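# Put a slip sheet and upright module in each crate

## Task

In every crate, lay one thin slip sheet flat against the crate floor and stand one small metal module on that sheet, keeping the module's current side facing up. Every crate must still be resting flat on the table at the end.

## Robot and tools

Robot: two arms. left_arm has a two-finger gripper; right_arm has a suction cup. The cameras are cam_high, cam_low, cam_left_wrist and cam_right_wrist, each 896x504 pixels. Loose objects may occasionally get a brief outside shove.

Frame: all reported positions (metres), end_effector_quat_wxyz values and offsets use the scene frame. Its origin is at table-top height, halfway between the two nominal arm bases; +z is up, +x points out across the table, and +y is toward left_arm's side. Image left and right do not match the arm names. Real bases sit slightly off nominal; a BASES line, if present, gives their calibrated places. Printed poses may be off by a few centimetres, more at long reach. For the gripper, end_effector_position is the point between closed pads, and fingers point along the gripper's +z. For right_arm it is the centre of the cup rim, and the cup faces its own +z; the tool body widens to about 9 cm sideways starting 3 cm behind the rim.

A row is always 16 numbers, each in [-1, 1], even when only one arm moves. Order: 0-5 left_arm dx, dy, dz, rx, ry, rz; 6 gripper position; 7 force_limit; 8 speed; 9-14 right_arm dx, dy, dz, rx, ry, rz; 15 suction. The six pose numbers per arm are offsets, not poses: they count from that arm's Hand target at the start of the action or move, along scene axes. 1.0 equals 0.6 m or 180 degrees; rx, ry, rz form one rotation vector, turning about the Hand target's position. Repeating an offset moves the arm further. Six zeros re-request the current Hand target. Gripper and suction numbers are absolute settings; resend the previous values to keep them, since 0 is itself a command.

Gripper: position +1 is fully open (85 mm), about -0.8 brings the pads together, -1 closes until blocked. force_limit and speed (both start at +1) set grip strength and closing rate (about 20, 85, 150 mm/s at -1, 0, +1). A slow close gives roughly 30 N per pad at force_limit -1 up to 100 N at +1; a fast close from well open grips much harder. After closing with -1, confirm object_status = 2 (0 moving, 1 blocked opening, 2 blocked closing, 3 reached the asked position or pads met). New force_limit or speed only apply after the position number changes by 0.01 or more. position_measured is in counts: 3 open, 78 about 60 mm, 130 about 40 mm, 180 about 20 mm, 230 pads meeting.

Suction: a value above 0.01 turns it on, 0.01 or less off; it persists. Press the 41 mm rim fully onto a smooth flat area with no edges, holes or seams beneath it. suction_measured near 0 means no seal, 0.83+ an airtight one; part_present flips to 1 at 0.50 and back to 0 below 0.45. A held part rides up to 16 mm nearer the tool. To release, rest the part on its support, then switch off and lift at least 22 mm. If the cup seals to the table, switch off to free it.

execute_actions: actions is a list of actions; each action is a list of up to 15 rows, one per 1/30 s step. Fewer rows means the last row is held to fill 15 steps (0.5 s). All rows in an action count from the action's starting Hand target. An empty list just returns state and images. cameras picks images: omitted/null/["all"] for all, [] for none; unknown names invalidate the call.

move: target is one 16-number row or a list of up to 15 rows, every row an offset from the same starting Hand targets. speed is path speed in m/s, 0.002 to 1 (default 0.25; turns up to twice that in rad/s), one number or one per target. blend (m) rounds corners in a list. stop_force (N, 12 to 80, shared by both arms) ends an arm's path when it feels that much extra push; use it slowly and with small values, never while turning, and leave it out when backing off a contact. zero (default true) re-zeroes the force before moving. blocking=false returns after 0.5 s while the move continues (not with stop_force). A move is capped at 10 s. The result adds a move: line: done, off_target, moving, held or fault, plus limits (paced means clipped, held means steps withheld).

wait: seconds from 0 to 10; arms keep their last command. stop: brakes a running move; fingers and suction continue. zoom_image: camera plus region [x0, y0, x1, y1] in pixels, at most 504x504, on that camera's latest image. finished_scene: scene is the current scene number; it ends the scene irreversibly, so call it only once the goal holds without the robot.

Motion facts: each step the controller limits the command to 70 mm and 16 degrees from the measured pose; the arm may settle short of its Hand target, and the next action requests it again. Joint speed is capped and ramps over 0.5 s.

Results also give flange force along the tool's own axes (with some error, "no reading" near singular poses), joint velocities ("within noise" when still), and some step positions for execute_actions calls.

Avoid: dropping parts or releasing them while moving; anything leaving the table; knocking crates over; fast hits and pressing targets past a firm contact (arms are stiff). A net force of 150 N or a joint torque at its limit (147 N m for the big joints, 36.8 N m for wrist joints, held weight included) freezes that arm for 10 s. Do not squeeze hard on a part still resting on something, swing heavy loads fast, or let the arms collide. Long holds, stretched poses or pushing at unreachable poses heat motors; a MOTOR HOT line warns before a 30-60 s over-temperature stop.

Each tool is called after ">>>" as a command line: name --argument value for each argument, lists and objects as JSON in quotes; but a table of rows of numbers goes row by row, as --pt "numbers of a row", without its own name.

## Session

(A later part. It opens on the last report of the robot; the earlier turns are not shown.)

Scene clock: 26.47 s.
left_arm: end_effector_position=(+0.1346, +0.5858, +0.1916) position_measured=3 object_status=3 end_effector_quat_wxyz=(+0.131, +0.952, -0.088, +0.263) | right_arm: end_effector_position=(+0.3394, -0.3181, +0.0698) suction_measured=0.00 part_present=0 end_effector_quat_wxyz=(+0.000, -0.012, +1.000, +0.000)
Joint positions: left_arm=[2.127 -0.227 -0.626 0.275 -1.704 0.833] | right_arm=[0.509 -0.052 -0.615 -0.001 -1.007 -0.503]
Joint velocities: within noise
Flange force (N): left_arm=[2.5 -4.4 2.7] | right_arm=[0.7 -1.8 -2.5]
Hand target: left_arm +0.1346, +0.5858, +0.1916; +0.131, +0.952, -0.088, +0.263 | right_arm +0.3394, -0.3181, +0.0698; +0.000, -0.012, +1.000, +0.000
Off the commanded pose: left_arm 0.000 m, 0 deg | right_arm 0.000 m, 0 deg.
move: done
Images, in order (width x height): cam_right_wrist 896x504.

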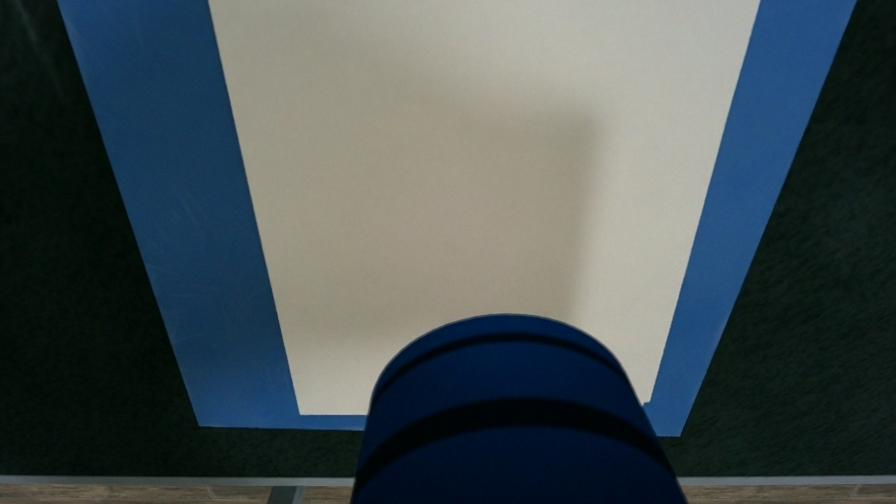

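>>> move --target '[0,0,0,0,0,0,1,1,1,-0.003,0.0025,-0.12,0,0,0,1]' --speed 0.045 --stop_force 12 --cameras '["cam_right_wrist"]'

Scene clock: 29.13 s.
left_arm: end_effector_position=(+0.1346, +0.5858, +0.1916) position_measured=3 object_status=3 end_effector_quat_wxyz=(+0.131, +0.952, -0.088, +0.263) | right_arm: end_effector_position=(+0.3376, -0.3166, -0.0015) suction_measured=0.94 part_present=1 end_effector_quat_wxyz=(+0.000, -0.012, +1.000, +0.000)
Joint positions: left_arm=[2.127 -0.227 -0.626 0.275 -1.704 0.833] | right_arm=[0.515 0.08 -0.692 -0.001 -0.797 -0.509]
Joint velocities: within noise
Flange force (N): left_arm=[4.4 -6.0 3.1] | right_arm=[9.6 -2.7 -32.3]
Hand target: left_arm +0.1346, +0.5858, +0.1916; +0.131, +0.952, -0.088, +0.263 | right_arm +0.3376, -0.3166, -0.0015; +0.000, -0.012, +1.000, +0.000 (not the last commanded pose)
Off the commanded pose: left_arm 0.000 m, 0 deg | right_arm 0.001 m, 0 deg.
move: contact (right_arm)
Images, in order (width x height): cam_right_wrist 896x504.

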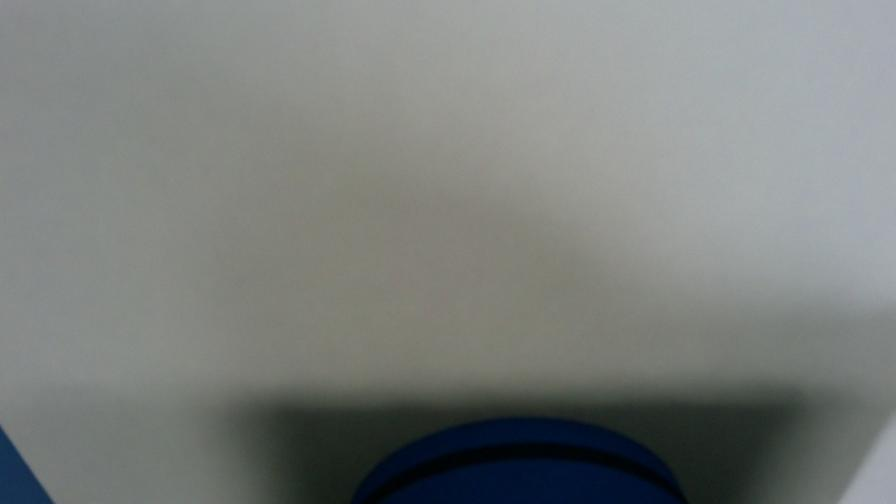

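>>> zoom_image --camera "cam_right_wrist" --region '[796, 304, 896, 504]'

>>> zoom_image --camera "cam_right_wrist" --region '[0, 304, 100, 504]'

Scaled by 2.520 from the camera's 896x504 image, which has a finer 1280x720 frame.

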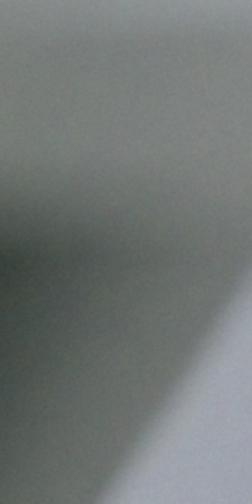

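Scaled by 2.520 from the camera's 896x504 image, which has a finer 1280x720 frame.

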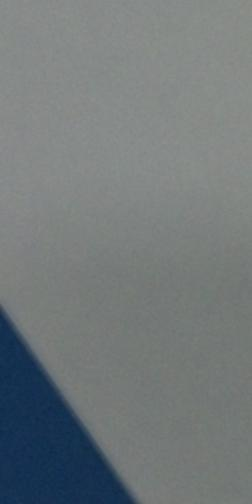

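>>> execute_actions --actions '[[[0,0,0,0,0,0,1,1,1,0,0,0.001,0,0,0,0]]]' --cameras '[]'

>>> move --pt "0 0 0 0 0 0 1 1 1 0 0 0.06 0 0 0 0" --pt "0 0 0 0 0 0 1 1 1 0.05 0.12 0.25 0 0 0.01 0" --pt "0 0 0 0 0 0 1 1 1 0.176 0.438 0.4 0 0 0.0424 0" --speed '[0.1,0.4,0.4]' --blend '[0.01,0.05,0]' --cameras '["cam_right_wrist","cam_high"]'

Scene clock: 32.87 s.
left_arm: end_effector_position=(+0.1346, +0.5858, +0.1916) position_measured=3 object_status=3 end_effector_quat_wxyz=(+0.131, +0.952, -0.088, +0.263) | right_arm: end_effector_position=(+0.3376, -0.3166, -0.0009) suction_measured=0.00 part_present=0 end_effector_quat_wxyz=(+0.000, -0.012, +1.000, +0.000)
Joint positions: left_arm=[2.127 -0.227 -0.626 0.275 -1.704 0.833] | right_arm=[0.515 0.079 -0.692 -0.001 -0.799 -0.509]
Joint velocities: within noise
Flange force (N): left_arm=[3.6 -4.1 3.2] | right_arm=[9.4 -2.0 -37.3]
Hand target: left_arm +0.1346, +0.5858, +0.1916; +0.131, +0.952, -0.088, +0.263 | right_arm +0.3376, -0.3166, -0.0009; +0.000, -0.012, +1.000, +0.000
Off the commanded pose: left_arm 0.000 m, 0 deg | right_arm 0.000 m, 0 deg.
Step readings (end_effector_position of left_arm | right_arm):
0: (+0.1346, +0.5858, +0.1916) | (+0.3376, -0.3166, -0.0015)
1: (+0.1346, +0.5858, +0.1916) | (+0.3376, -0.3166, -0.0015)
2: (+0.1346, +0.5858, +0.1916) | (+0.3375, -0.3166, -0.0014)
4: (+0.1346, +0.5858, +0.1916) | (+0.3375, -0.3166, -0.0011)
8: (+0.1346, +0.5858, +0.1916) | (+0.3376, -0.3166, -0.0010)
15: (+0.1346, +0.5858, +0.1916) | (+0.3376, -0.3166, -0.0009)
No camera images: "cameras" was empty.

Scene clock: 34.93 s.
left_arm: end_effector_position=(+0.1346, +0.5858, +0.1916) position_measured=3 object_status=3 end_effector_quat_wxyz=(+0.131, +0.952, -0.088, +0.263) | right_arm: end_effector_position=(+0.4432, -0.0538, +0.2391) suction_measured=0.00 part_present=0 end_effector_quat_wxyz=(+0.000, -0.078, +0.997, +0.000)
Joint positions: left_arm=[2.127 -0.227 -0.626 0.275 -1.704 0.833] | right_arm=[0.822 0.307 0.209 0 -1.473 -0.683]
Joint velocities: within noise
Flange force (N): left_arm=[3.3 -4.4 3.5] | right_arm=[3.3 -2.5 -0.5]
Hand target: left_arm +0.1346, +0.5858, +0.1916; +0.131, +0.952, -0.088, +0.263 | right_arm +0.4432, -0.0538, +0.2391; +0.000, -0.078, +0.997, +0.000
Off the commanded pose: left_arm 0.000 m, 0 deg | right_arm 0.000 m, 0 deg.
move: done; limits=paced
Images, in order (width x height): cam_high 896x504, cam_right_wrist 896x504.

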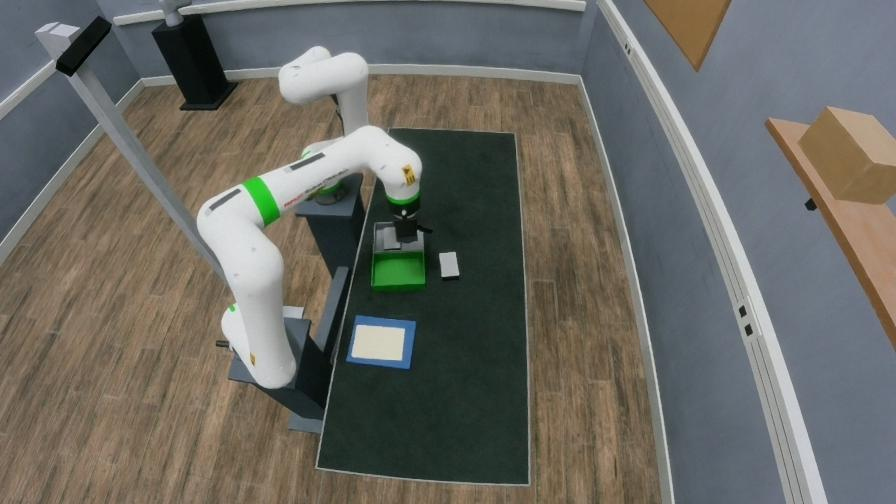

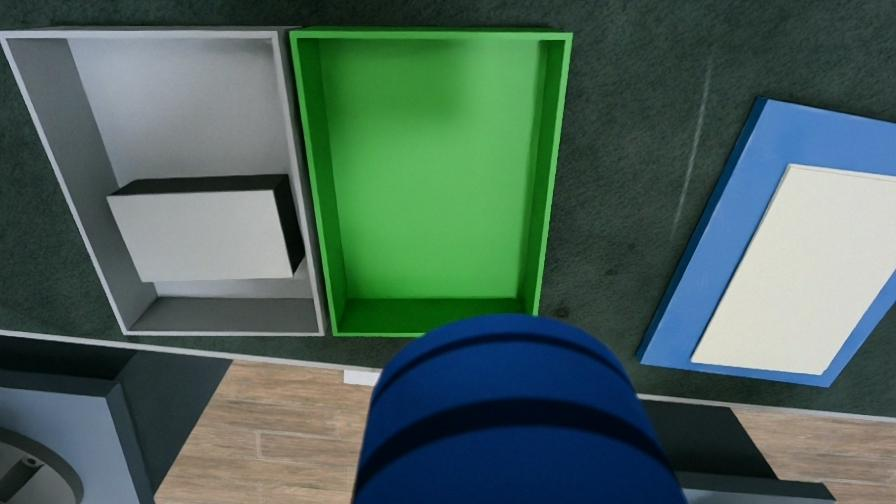

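>>> zoom_image --camera "cam_right_wrist" --region '[280, 20, 440, 120]'

>>> zoom_image --camera "cam_right_wrist" --region '[440, 20, 600, 120]'

>>> zoom_image --camera "cam_right_wrist" --region '[280, 250, 440, 350]'

>>> zoom_image --camera "cam_right_wrist" --region '[440, 250, 600, 350]'

Scaled by 3.150 from the camera's 896x504 image, which has a finer 1280x720 frame.

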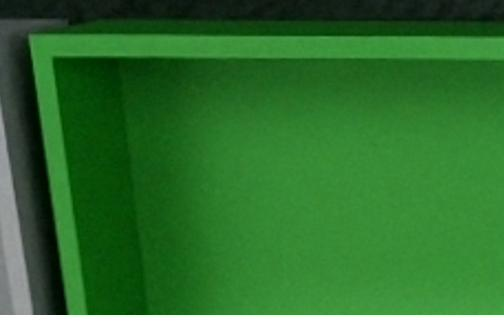

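Scaled by 3.150 from the camera's 896x504 image, which has a finer 1280x720 frame.

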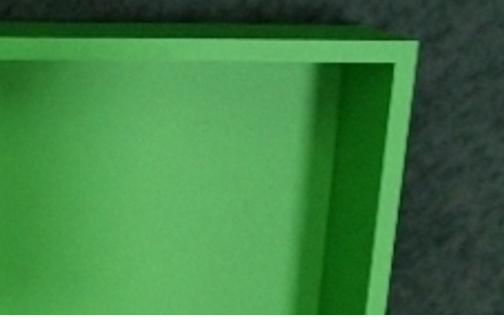

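Scaled by 3.150 from the camera's 896x504 image, which has a finer 1280x720 frame.

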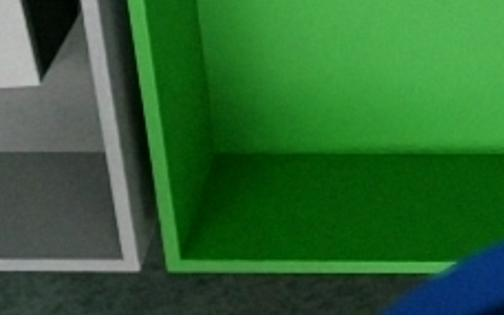

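Scaled by 3.150 from the camera's 896x504 image, which has a finer 1280x720 frame.

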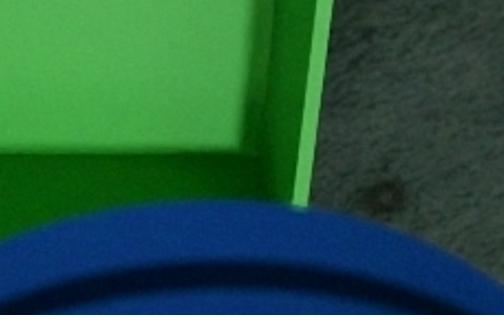

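>>> move --pt "0 0 0 0 0 0 1 1 1 -0.15 -0.38 -0.03 0 0 -0.036 0" --pt "0 0 0 0 0 0 1 1 1 -0.176 -0.438 -0.355 0 0 -0.0423 0" --speed '[0.4,0.3]' --blend '[0.06,0]' --cameras '["cam_right_wrist"]'

Scene clock: 38.83 s.
left_arm: end_effector_position=(+0.1346, +0.5858, +0.1916) position_measured=3 object_status=3 end_effector_quat_wxyz=(+0.131, +0.952, -0.088, +0.263) | right_arm: end_effector_position=(+0.3375, -0.3166, +0.0261) suction_measured=0.00 part_present=0 end_effector_quat_wxyz=(+0.000, -0.012, +1.000, +0.000)
Joint positions: left_arm=[2.127 -0.227 -0.626 0.275 -1.704 0.833] | right_arm=[0.515 0.022 -0.668 -0.001 -0.88 -0.509]
Joint velocities: within noise
Flange force (N): left_arm=[3.6 -5.9 2.8] | right_arm=[1.8 -1.4 -2.5]
Hand target: left_arm +0.1346, +0.5858, +0.1916; +0.131, +0.952, -0.088, +0.263 | right_arm +0.3376, -0.3166, +0.0261; +0.000, -0.012, +1.000, +0.000
Off the commanded pose: left_arm 0.000 m, 0 deg | right_arm 0.000 m, 0 deg.
move: done; limits=paced
Images, in order (width x height): cam_right_wrist 896x504.

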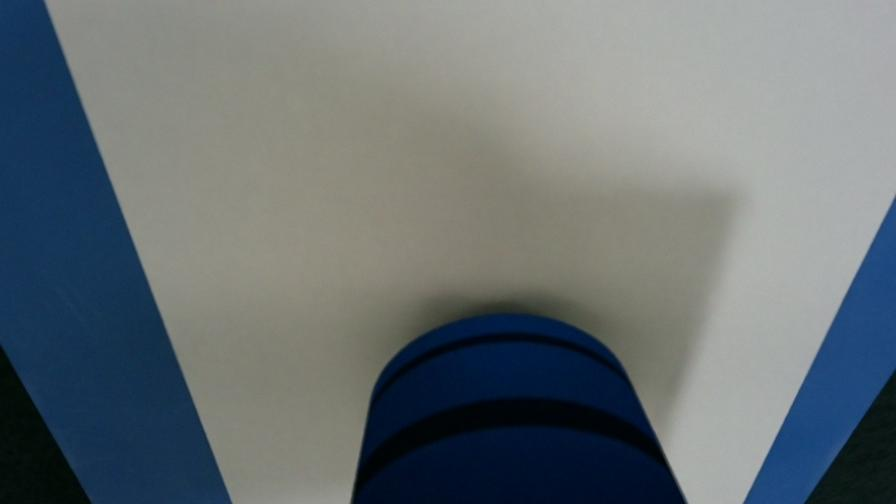

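>>> move --target '[0,0,0,0,0,0,1,1,1,0,0,-0.055,0,0,0,1]' --speed 0.03 --stop_force 12 --cameras '[]'

>>> move --target '[0,0,0,0,0,0,1,1,1,0,0,0.12,0,0,0,1]' --speed 0.08 --cameras '["cam_right_wrist","cam_high","cam_low"]'

>>> zoom_image --camera "cam_high" --region '[320, 220, 470, 390]'

>>> zoom_image --camera "cam_low" --region '[440, 200, 600, 310]'

Scene clock: 40.77 s.
left_arm: end_effector_position=(+0.1346, +0.5858, +0.1916) position_measured=3 object_status=3 end_effector_quat_wxyz=(+0.131, +0.952, -0.088, +0.263) | right_arm: end_effector_position=(+0.3376, -0.3166, -0.0022) suction_measured=0.94 part_present=1 end_effector_quat_wxyz=(+0.000, -0.012, +1.000, +0.000)
Joint positions: left_arm=[2.127 -0.227 -0.626 0.275 -1.704 0.833] | right_arm=[0.515 0.082 -0.693 -0.001 -0.795 -0.509]
Joint velocities: within noise
Flange force (N): left_arm=[3.3 -5.1 3.0] | right_arm=[17.1 -3.4 -65.5]
Hand target: left_arm +0.1346, +0.5858, +0.1916; +0.131, +0.952, -0.088, +0.263 | right_arm +0.3376, -0.3166, -0.0022; +0.000, -0.012, +1.000, +0.000 (not the last commanded pose)
Off the commanded pose: left_arm 0.000 m, 0 deg | right_arm 0.005 m, 0 deg.
move: contact (right_arm)
No camera images: "cameras" was empty.

Scene clock: 42.10 s.
left_arm: end_effector_position=(+0.1346, +0.5858, +0.1916) position_measured=3 object_status=3 end_effector_quat_wxyz=(+0.131, +0.952, -0.088, +0.263) | right_arm: end_effector_position=(+0.3376, -0.3166, +0.0697) suction_measured=0.94 part_present=1 end_effector_quat_wxyz=(+0.000, -0.012, +1.000, +0.000)
Joint positions: left_arm=[2.127 -0.227 -0.626 0.275 -1.704 0.833] | right_arm=[0.515 -0.056 -0.619 0 -1.007 -0.509]
Joint velocities: within noise
Flange force (N): left_arm=[3.5 -5.2 3.2] | right_arm=[1.1 -1.9 -4.1]
Hand target: left_arm +0.1346, +0.5858, +0.1916; +0.131, +0.952, -0.088, +0.263 | right_arm +0.3376, -0.3166, +0.0698; +0.000, -0.012, +1.000, +0.000
Off the commanded pose: left_arm 0.000 m, 0 deg | right_arm 0.000 m, 0 deg.
move: done
Images, in order (width x height): cam_high 896x504, cam_low 896x504, cam_right_wrist 896x504.

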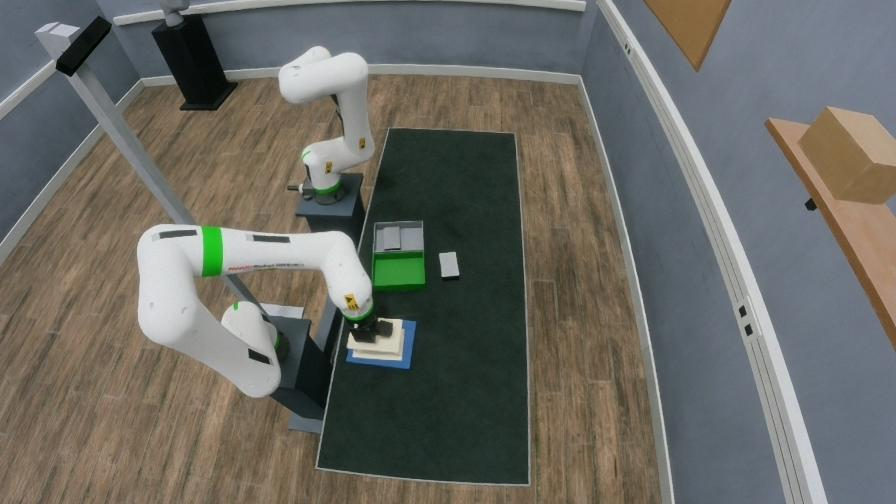

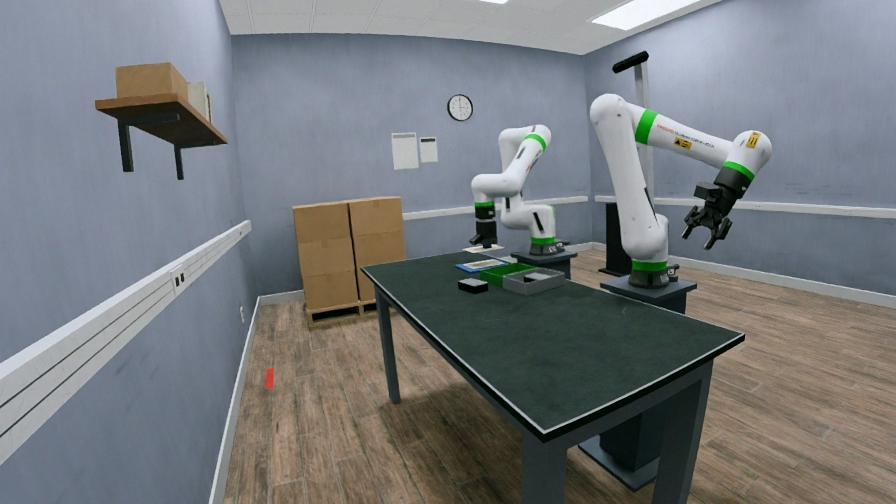

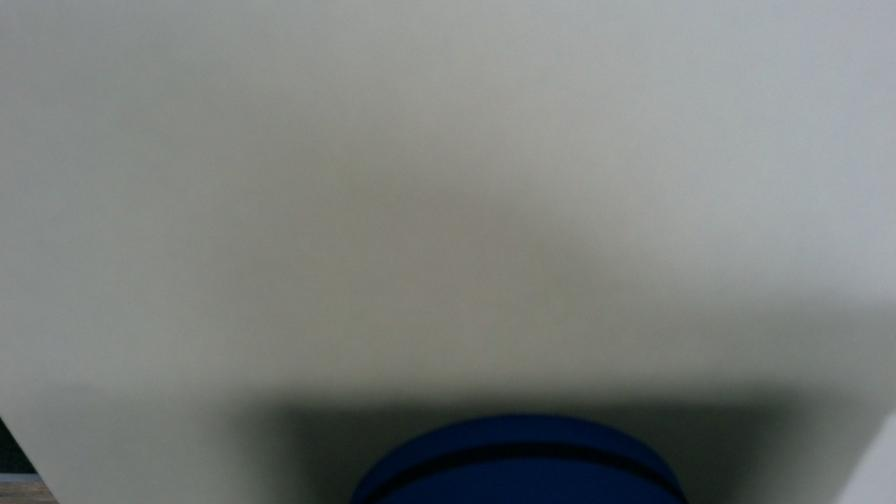

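Scaled by 2.965 from the camera's 896x504 image, which has a finer 1280x720 frame.

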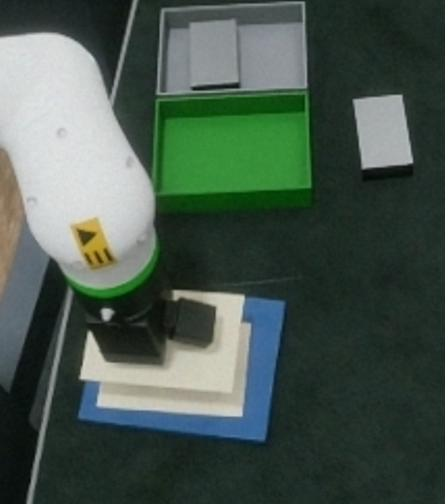

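Scaled by 3.150 from the camera's 896x504 image, which has a finer 1280x720 frame.

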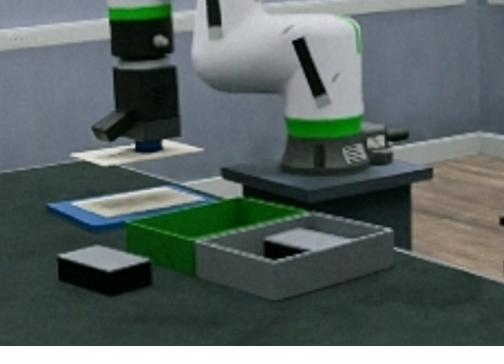

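>>> move --target '[0,0,0,0,0,0,1,1,1,0.055,0.4525,0,0,0,0.0403,1]' --speed 0.25 --cameras '["cam_high","cam_low"]'

>>> zoom_image --camera "cam_high" --region '[340, 190, 460, 320]'

>>> zoom_image --camera "cam_low" --region '[440, 200, 600, 310]'

Scene clock: 45.60 s.
left_arm: end_effector_position=(+0.1346, +0.5858, +0.1916) position_measured=3 object_status=3 end_effector_quat_wxyz=(+0.131, +0.952, -0.088, +0.263) | right_arm: end_effector_position=(+0.3706, -0.0451, +0.0698) suction_measured=0.94 part_present=1 end_effector_quat_wxyz=(+0.000, -0.075, +0.997, +0.000)
Joint positions: left_arm=[2.127 -0.227 -0.626 0.275 -1.704 0.833] | right_arm=[0.941 0.305 -0.208 0 -1.056 -0.808]
Joint velocities: within noise
Flange force (N): left_arm=[3.8 -5.6 3.4] | right_arm=[3.9 -2.9 -5.1]
Hand target: left_arm +0.1346, +0.5858, +0.1916; +0.131, +0.952, -0.088, +0.263 | right_arm +0.3706, -0.0451, +0.0698; +0.000, -0.075, +0.997, +0.000
Off the commanded pose: left_arm 0.000 m, 0 deg | right_arm 0.000 m, 0 deg.
move: done
Images, in order (width x height): cam_high 896x504, cam_low 896x504.

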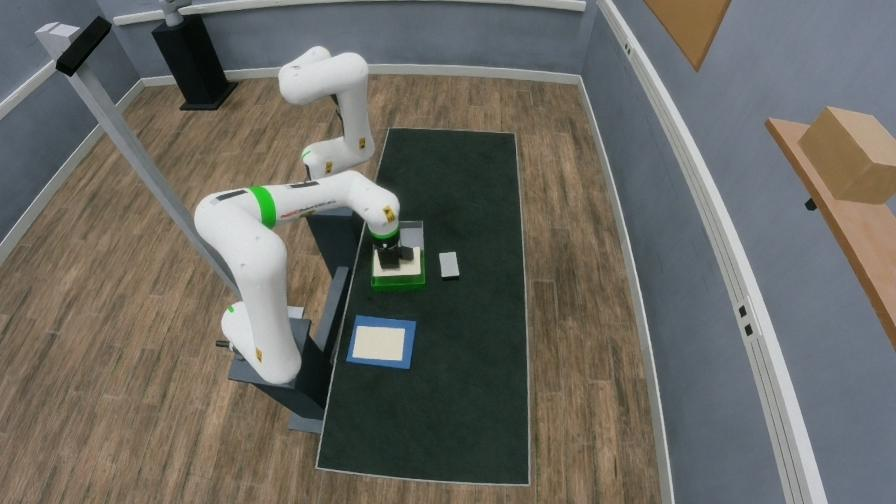

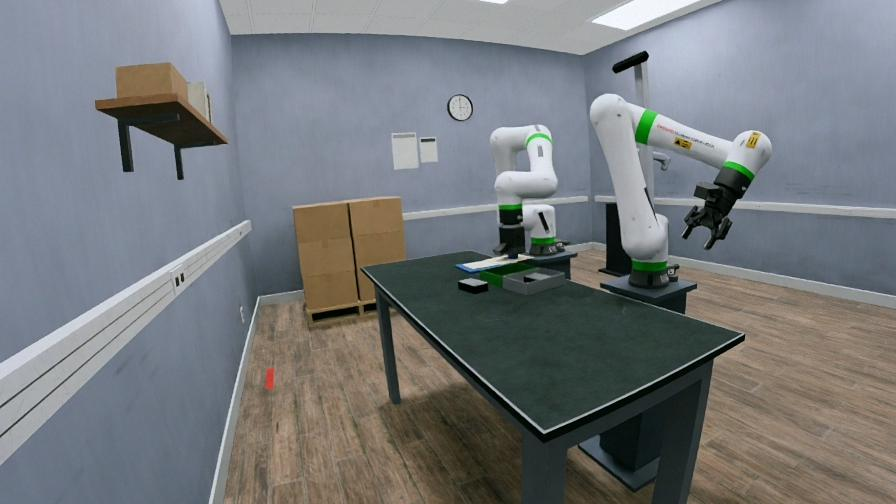

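Scaled by 3.877 from the camera's 896x504 image, which has a finer 1280x720 frame.

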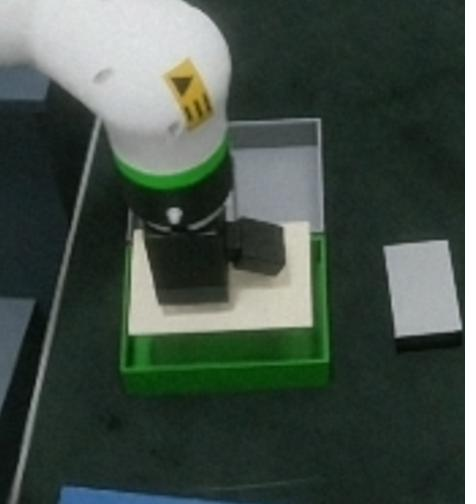

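Scaled by 3.150 from the camera's 896x504 image, which has a finer 1280x720 frame.

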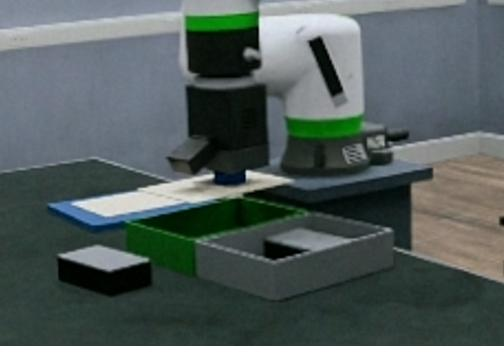

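>>> move --target '[0,0,0,0,0,0,1,1,1,0,0,-0.083,0,0,0,1]' --speed 0.1 --cameras '["cam_high","cam_low","cam_right_wrist"]'

>>> zoom_image --camera "cam_high" --region '[340, 190, 460, 320]'

>>> zoom_image --camera "cam_low" --region '[460, 220, 580, 310]'

Scene clock: 46.83 s.
left_arm: end_effector_position=(+0.1346, +0.5858, +0.1916) position_measured=3 object_status=3 end_effector_quat_wxyz=(+0.131, +0.952, -0.088, +0.263) | right_arm: end_effector_position=(+0.3706, -0.0451, +0.0200) suction_measured=0.94 part_present=1 end_effector_quat_wxyz=(+0.000, -0.075, +0.997, +0.000)
Joint positions: left_arm=[2.127 -0.227 -0.626 0.275 -1.704 0.833] | right_arm=[0.941 0.373 -0.253 0 -0.944 -0.808]
Joint velocities: within noise
Flange force (N): left_arm=[3.8 -4.8 3.5] | right_arm=[0.5 -1.4 -1.9]
Hand target: left_arm +0.1346, +0.5858, +0.1916; +0.131, +0.952, -0.088, +0.263 | right_arm +0.3706, -0.0451, +0.0200; +0.000, -0.075, +0.997, +0.000
Off the commanded pose: left_arm 0.000 m, 0 deg | right_arm 0.000 m, 0 deg.
move: done
Images, in order (width x height): cam_high 896x504, cam_low 896x504, cam_right_wrist 896x504.

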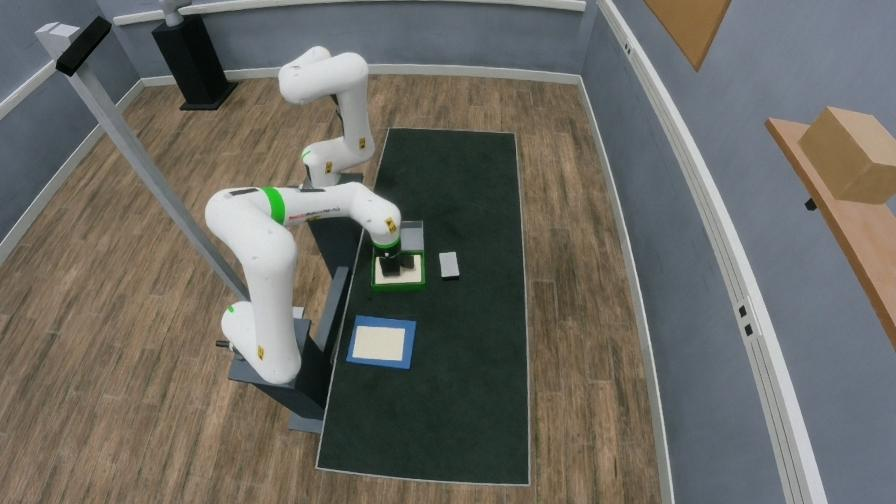

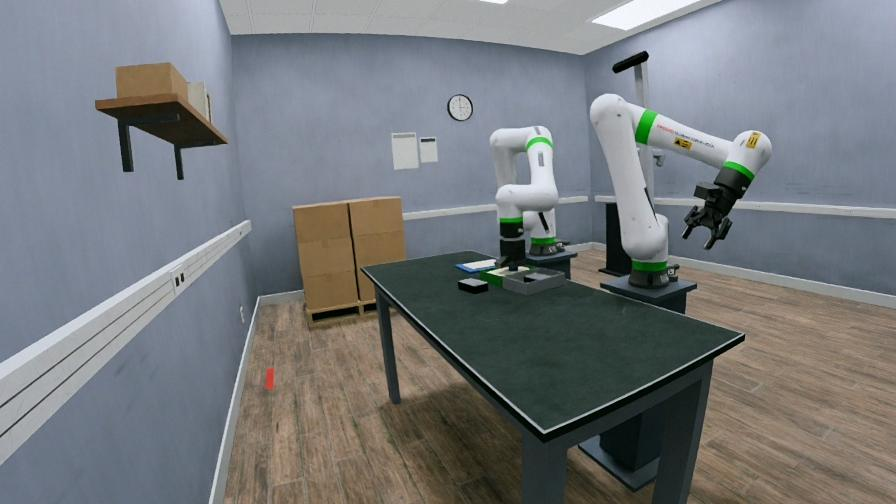

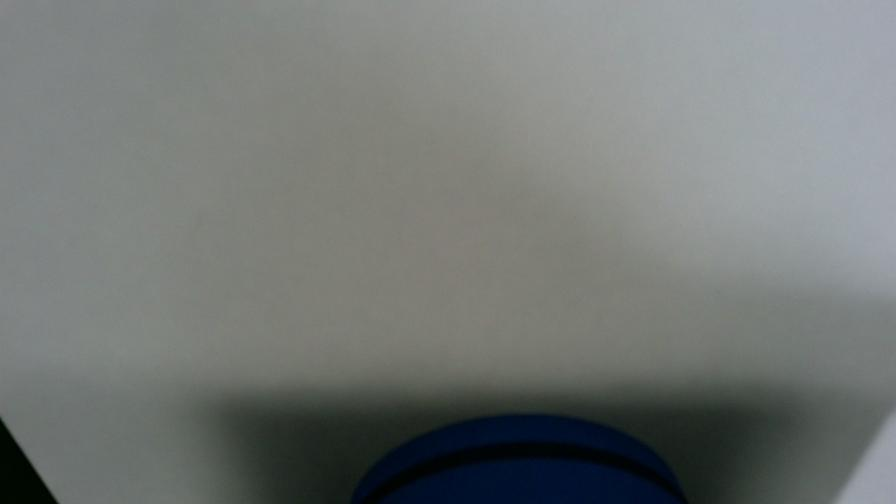

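Scaled by 3.877 from the camera's 896x504 image, which has a finer 1280x720 frame.

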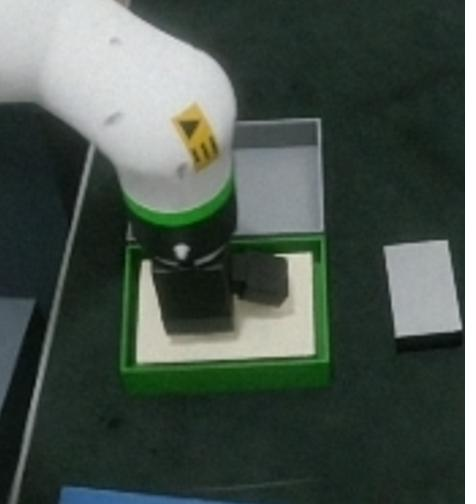

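Scaled by 4.200 from the camera's 896x504 image, which has a finer 1280x720 frame.

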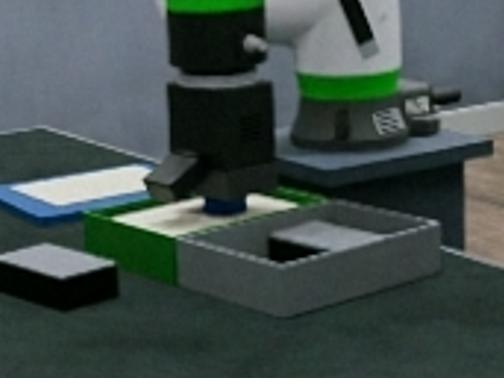

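>>> move --target '[0,0,0,0,0,0,1,1,1,0,0,-0.035,0,0,0,1]' --speed 0.06 --cameras '[]'

>>> move --target '[0,0,0,0,0,0,1,1,1,0,0,-0.026,0,0,0,1]' --speed 0.02 --stop_force 12 --cameras '["cam_high","cam_right_wrist"]'

Scene clock: 47.90 s.
left_arm: end_effector_position=(+0.1346, +0.5858, +0.1916) position_measured=3 object_status=3 end_effector_quat_wxyz=(+0.131, +0.952, -0.088, +0.263) | right_arm: end_effector_position=(+0.3706, -0.0451, -0.0010) suction_measured=0.94 part_present=1 end_effector_quat_wxyz=(+0.000, -0.075, +0.997, +0.000)
Joint positions: left_arm=[2.127 -0.227 -0.626 0.275 -1.704 0.833] | right_arm=[0.941 0.405 -0.268 0 -0.897 -0.808]
Joint velocities: within noise
Flange force (N): left_arm=[3.7 -4.2 3.2] | right_arm=[1.6 -2.4 -3.4]
Hand target: left_arm +0.1346, +0.5858, +0.1916; +0.131, +0.952, -0.088, +0.263 | right_arm +0.3706, -0.0451, -0.0010; +0.000, -0.075, +0.997, +0.000
Off the commanded pose: left_arm 0.000 m, 0 deg | right_arm 0.000 m, 0 deg.
move: done
No camera images: "cameras" was empty.

Scene clock: 48.97 s.
left_arm: end_effector_position=(+0.1346, +0.5858, +0.1916) position_measured=3 object_status=3 end_effector_quat_wxyz=(+0.131, +0.952, -0.088, +0.263) | right_arm: end_effector_position=(+0.3707, -0.0449, -0.0100) suction_measured=0.94 part_present=1 end_effector_quat_wxyz=(+0.000, -0.075, +0.997, +0.001)
Joint positions: left_arm=[2.127 -0.227 -0.626 0.275 -1.704 0.833] | right_arm=[0.941 0.419 -0.273 0 -0.877 -0.808]
Joint velocities: within noise
Flange force (N): left_arm=[3.2 -5.4 2.7] | right_arm=[7.6 -4.7 -40.5]
Hand target: left_arm +0.1346, +0.5858, +0.1916; +0.131, +0.952, -0.088, +0.263 | right_arm +0.3707, -0.0450, -0.0100; +0.000, -0.075, +0.997, +0.001 (not the last commanded pose)
Off the commanded pose: left_arm 0.000 m, 0 deg | right_arm 0.007 m, 0 deg.
move: contact (right_arm)
Images, in order (width x height): cam_high 896x504, cam_right_wrist 896x504.

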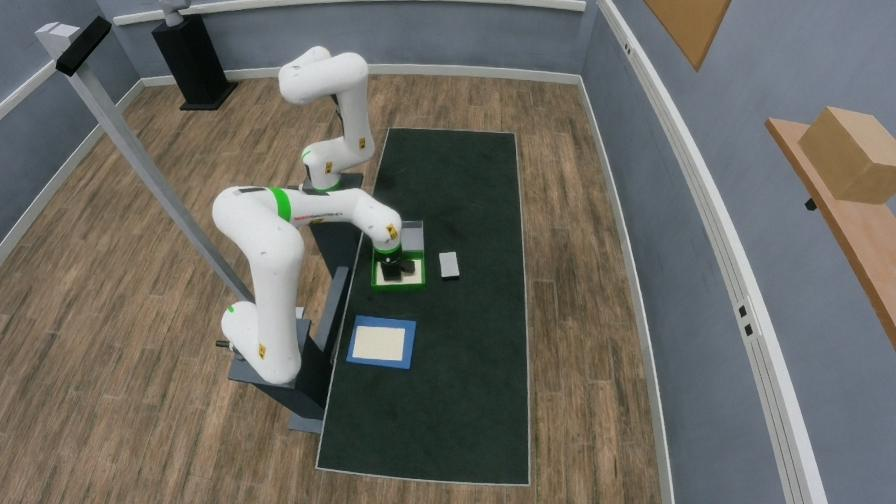

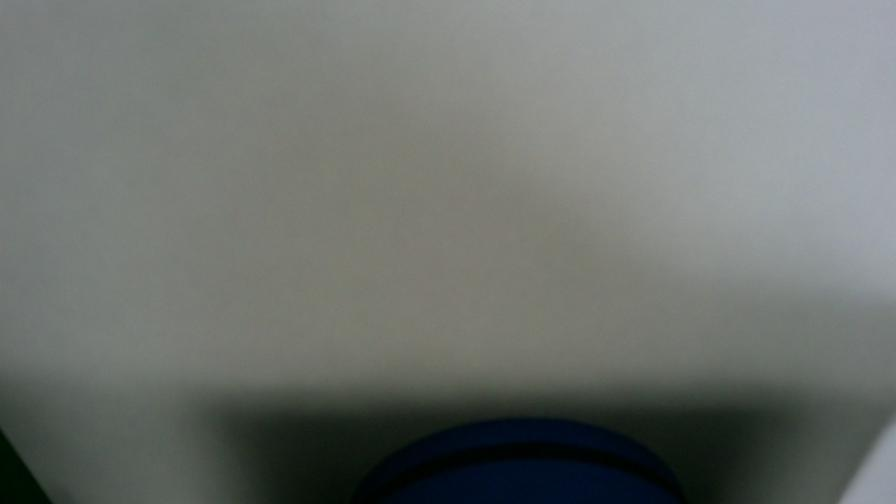

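>>> execute_actions --actions '[[[0,0,0,0,0,0,1,1,1,0,0,0.0015,0,0,0,0]]]' --cameras '[]'

>>> move --pt "0 0 0 0 0 0 1 1 1 0 0 0.07 0 0 0 0" --pt "0 0 0 0 0 0 1 1 1 0 0 0.14 0 0 0 0" --pt "0 0 0 0 0 0 1 1 1 -0.02 0.2277 0.22 0 0 0.013 0" --speed '[0.08,0.2,0.3]' --blend '[0.01,0.02,0]' --cameras '["cam_high","cam_right_wrist"]'

>>> zoom_image --camera "cam_high" --region '[340, 190, 460, 320]'

Scene clock: 49.93 s.
left_arm: end_effector_position=(+0.1346, +0.5858, +0.1916) position_measured=3 object_status=3 end_effector_quat_wxyz=(+0.131, +0.952, -0.088, +0.263) | right_arm: end_effector_position=(+0.3707, -0.0450, -0.0091) suction_measured=0.00 part_present=0 end_effector_quat_wxyz=(+0.000, -0.075, +0.997, +0.001)
Joint positions: left_arm=[2.127 -0.227 -0.626 0.275 -1.704 0.833] | right_arm=[0.941 0.418 -0.273 0 -0.879 -0.808]
Joint velocities: within noise
Flange force (N): left_arm=[4.1 -5.8 2.5] | right_arm=[4.7 -2.9 -32.7]
Hand target: left_arm +0.1346, +0.5858, +0.1916; +0.131, +0.952, -0.088, +0.263 | right_arm +0.3707, -0.0450, -0.0091; +0.000, -0.075, +0.997, +0.001
Off the commanded pose: left_arm 0.000 m, 0 deg | right_arm 0.000 m, 0 deg.
Step readings (end_effector_position of left_arm | right_arm):
0: (+0.1346, +0.5858, +0.1916) | (+0.3707, -0.0450, -0.0100)
1: (+0.1346, +0.5858, +0.1916) | (+0.3707, -0.0450, -0.0100)
2: (+0.1346, +0.5858, +0.1916) | (+0.3707, -0.0450, -0.0098)
4: (+0.1346, +0.5858, +0.1916) | (+0.3707, -0.0450, -0.0094)
8: (+0.1346, +0.5858, +0.1916) | (+0.3707, -0.0450, -0.0092)
15: (+0.1346, +0.5858, +0.1916) | (+0.3707, -0.0450, -0.0091)
No camera images: "cameras" was empty.

Scene clock: 51.73 s.
left_arm: end_effector_position=(+0.1346, +0.5858, +0.1916) position_measured=3 object_status=3 end_effector_quat_wxyz=(+0.131, +0.952, -0.088, +0.263) | right_arm: end_effector_position=(+0.3587, +0.0916, +0.1229) suction_measured=0.00 part_present=0 end_effector_quat_wxyz=(+0.000, -0.095, +0.995, +0.001)
Joint positions: left_arm=[2.127 -0.227 -0.626 0.275 -1.704 0.833] | right_arm=[1.089 0.459 0.141 0 -1.251 -0.915]
Joint velocities: within noise
Flange force (N): left_arm=[3.1 -5.1 3.4] | right_arm=[2.6 -3.0 -4.0]
Hand target: left_arm +0.1346, +0.5858, +0.1916; +0.131, +0.952, -0.088, +0.263 | right_arm +0.3587, +0.0916, +0.1229; +0.000, -0.095, +0.995, +0.001
Off the commanded pose: left_arm 0.000 m, 0 deg | right_arm 0.000 m, 0 deg.
move: done
Images, in order (width x height): cam_high 896x504, cam_right_wrist 896x504.

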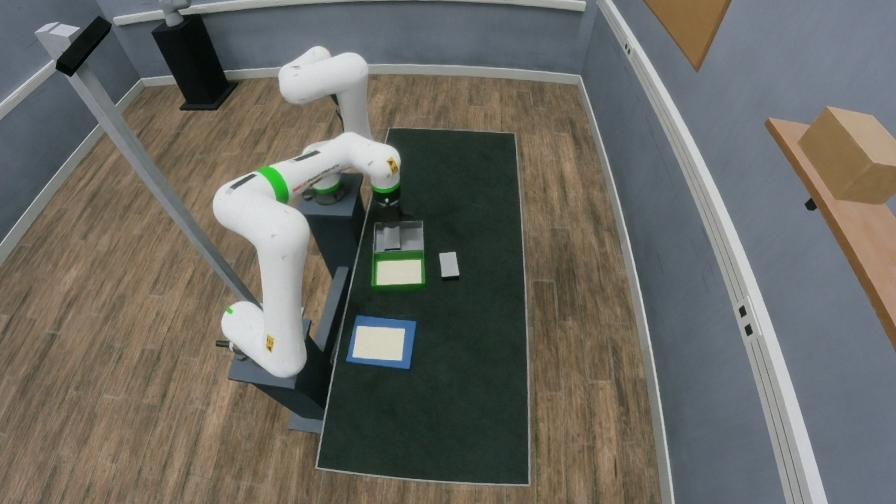

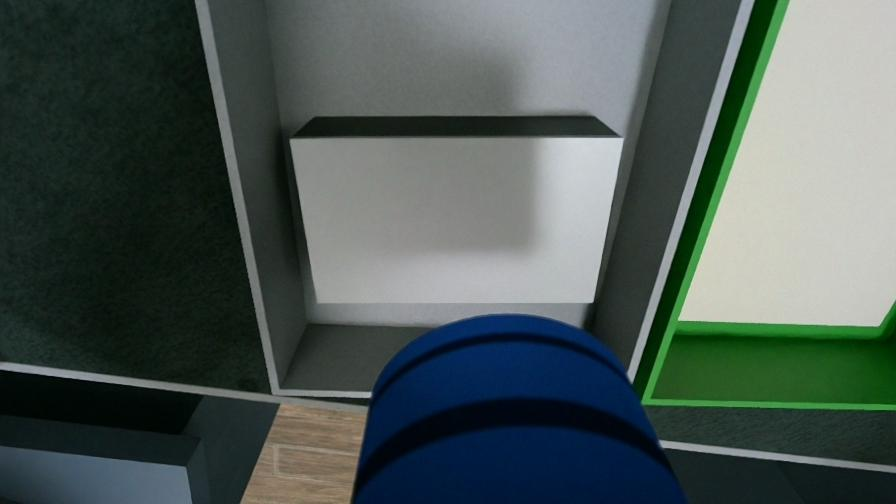

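Scaled by 3.877 from the camera's 896x504 image, which has a finer 1280x720 frame.

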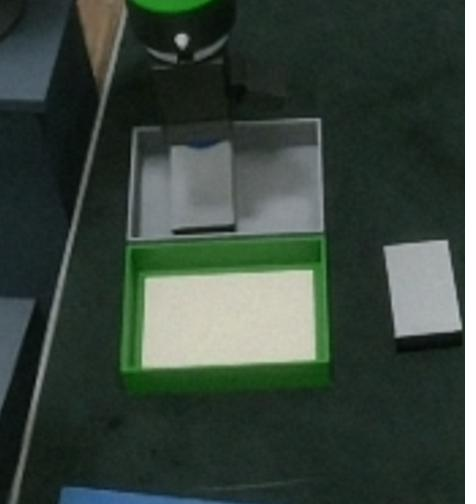

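>>> move --target '[0,0,0,0,0,0,1,1,1,-0.0113,0.0097,-0.12,0,0,0,1]' --speed 0.2 --cameras '["cam_right_wrist"]'

>>> move --target '[0,0,0,0,0,0,1,1,1,0,0,-0.048,0,0,0,1]' --speed 0.04 --stop_force 15 --cameras '["cam_right_wrist"]'

Scene clock: 54.13 s.
left_arm: end_effector_position=(+0.1346, +0.5858, +0.1916) position_measured=3 object_status=3 end_effector_quat_wxyz=(+0.131, +0.952, -0.088, +0.263) | right_arm: end_effector_position=(+0.3519, +0.0975, +0.0510) suction_measured=0.00 part_present=0 end_effector_quat_wxyz=(+0.000, -0.095, +0.995, +0.001)
Joint positions: left_arm=[2.127 -0.227 -0.626 0.275 -1.704 0.833] | right_arm=[1.103 0.527 0.061 0 -1.103 -0.93]
Joint velocities: within noise
Flange force (N): left_arm=[3.2 -4.9 2.7] | right_arm=[2.4 -3.0 -4.2]
Hand target: left_arm +0.1346, +0.5858, +0.1916; +0.131, +0.952, -0.088, +0.263 | right_arm +0.3519, +0.0975, +0.0509; +0.000, -0.095, +0.995, +0.001
Off the commanded pose: left_arm 0.000 m, 0 deg | right_arm 0.000 m, 0 deg.
move: done
Images, in order (width x height): cam_right_wrist 896x504.

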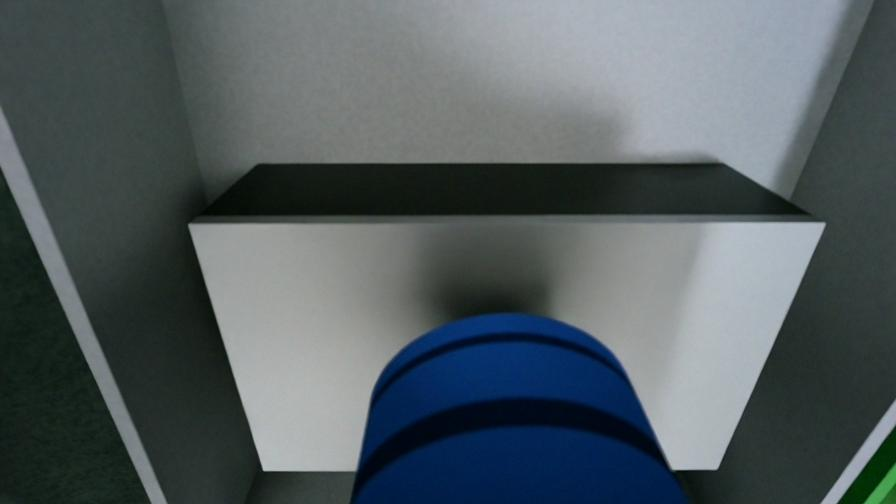

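Scene clock: 55.73 s.
left_arm: end_effector_position=(+0.1346, +0.5858, +0.1916) position_measured=3 object_status=3 end_effector_quat_wxyz=(+0.131, +0.952, -0.088, +0.263) | right_arm: end_effector_position=(+0.3519, +0.0975, +0.0221) suction_measured=0.99 part_present=1 end_effector_quat_wxyz=(+0.000, -0.095, +0.995, +0.001)
Joint positions: left_arm=[2.127 -0.227 -0.626 0.275 -1.704 0.833] | right_arm=[1.103 0.561 0.037 0 -1.046 -0.93]
Joint velocities: within noise
Flange force (N): left_arm=[3.8 -4.6 2.8] | right_arm=[2.7 -2.8 -2.3]
Hand target: left_arm +0.1346, +0.5858, +0.1916; +0.131, +0.952, -0.088, +0.263 | right_arm +0.3519, +0.0975, +0.0221; +0.000, -0.095, +0.995, +0.001
Off the commanded pose: left_arm 0.000 m, 0 deg | right_arm 0.000 m, 0 deg.
move: done
Images, in order (width x height): cam_right_wrist 896x504.

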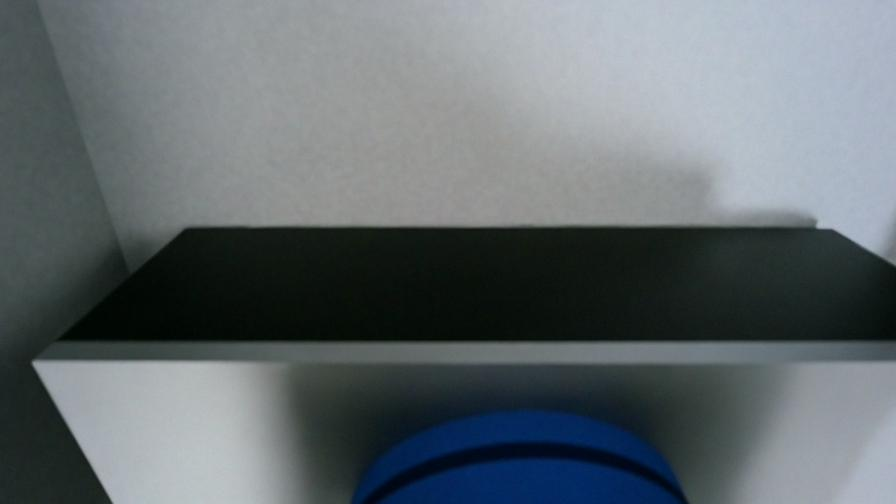

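>>> move --pt "0 0 0 0 0 0 1 1 1 0 0 0.11 0 0 0 1" --pt "0 0 0 0 0 0 1 1 1 0.0718 -0.2342 0.11 0 0 -0.0122 1" --pt "0 0 0 0 0 0 1 1 1 0.0718 -0.2342 0.014 0 0 -0.0122 1" --speed '[0.15,0.25,0.12]' --blend '[0.012,0.012,0]' --cameras '["cam_right_wrist","cam_high"]'

>>> zoom_image --camera "cam_high" --region '[340, 190, 460, 320]'

Scene clock: 58.00 s.
left_arm: end_effector_position=(+0.1346, +0.5858, +0.1916) position_measured=3 object_status=3 end_effector_quat_wxyz=(+0.131, +0.952, -0.088, +0.263) | right_arm: end_effector_position=(+0.3950, -0.0431, +0.0306) suction_measured=0.99 part_present=1 end_effector_quat_wxyz=(+0.000, -0.076, +0.997, +0.001)
Joint positions: left_arm=[2.127 -0.227 -0.626 0.275 -1.704 0.833] | right_arm=[0.904 0.4 -0.184 0 -0.986 -0.769]
Joint velocities: within noise
Flange force (N): left_arm=[3.8 -5.4 2.7] | right_arm=[0.4 -1.9 -1.5]
Hand target: left_arm +0.1346, +0.5858, +0.1916; +0.131, +0.952, -0.088, +0.263 | right_arm +0.3950, -0.0431, +0.0305; +0.000, -0.076, +0.997, +0.001
Off the commanded pose: left_arm 0.000 m, 0 deg | right_arm 0.000 m, 0 deg.
move: done
Images, in order (width x height): cam_high 896x504, cam_right_wrist 896x504.

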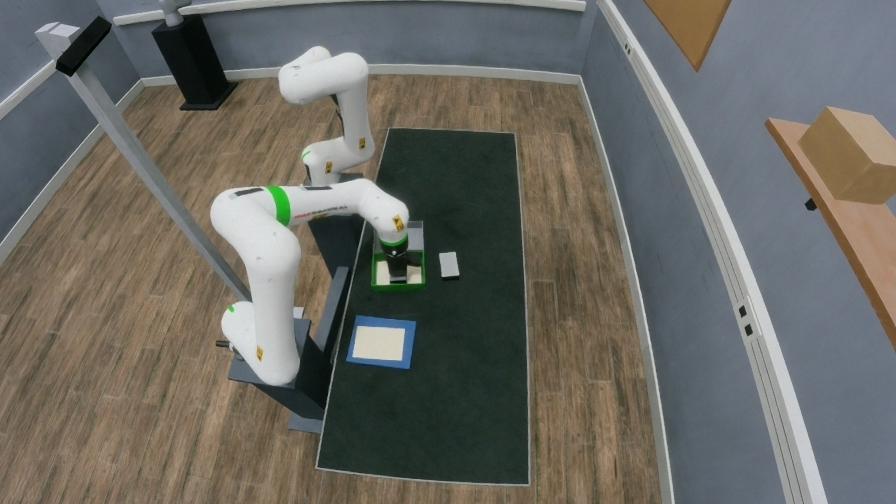

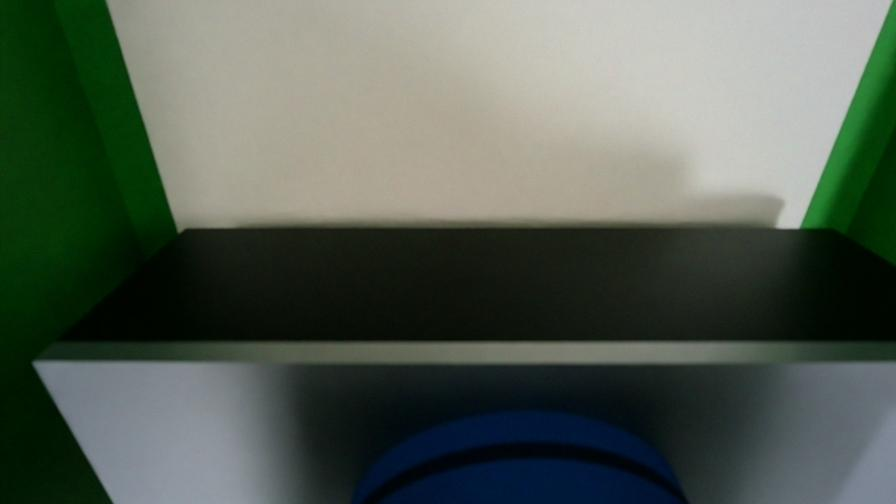

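Scaled by 3.877 from the camera's 896x504 image, which has a finer 1280x720 frame.

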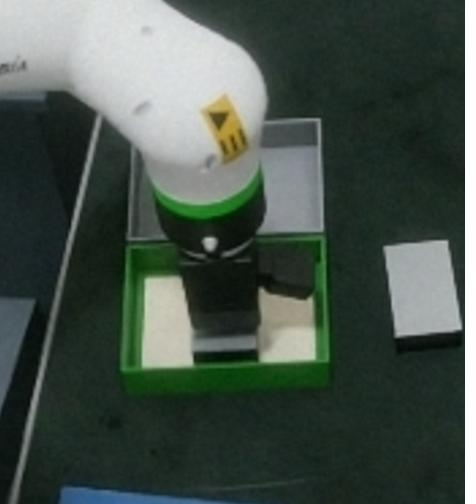

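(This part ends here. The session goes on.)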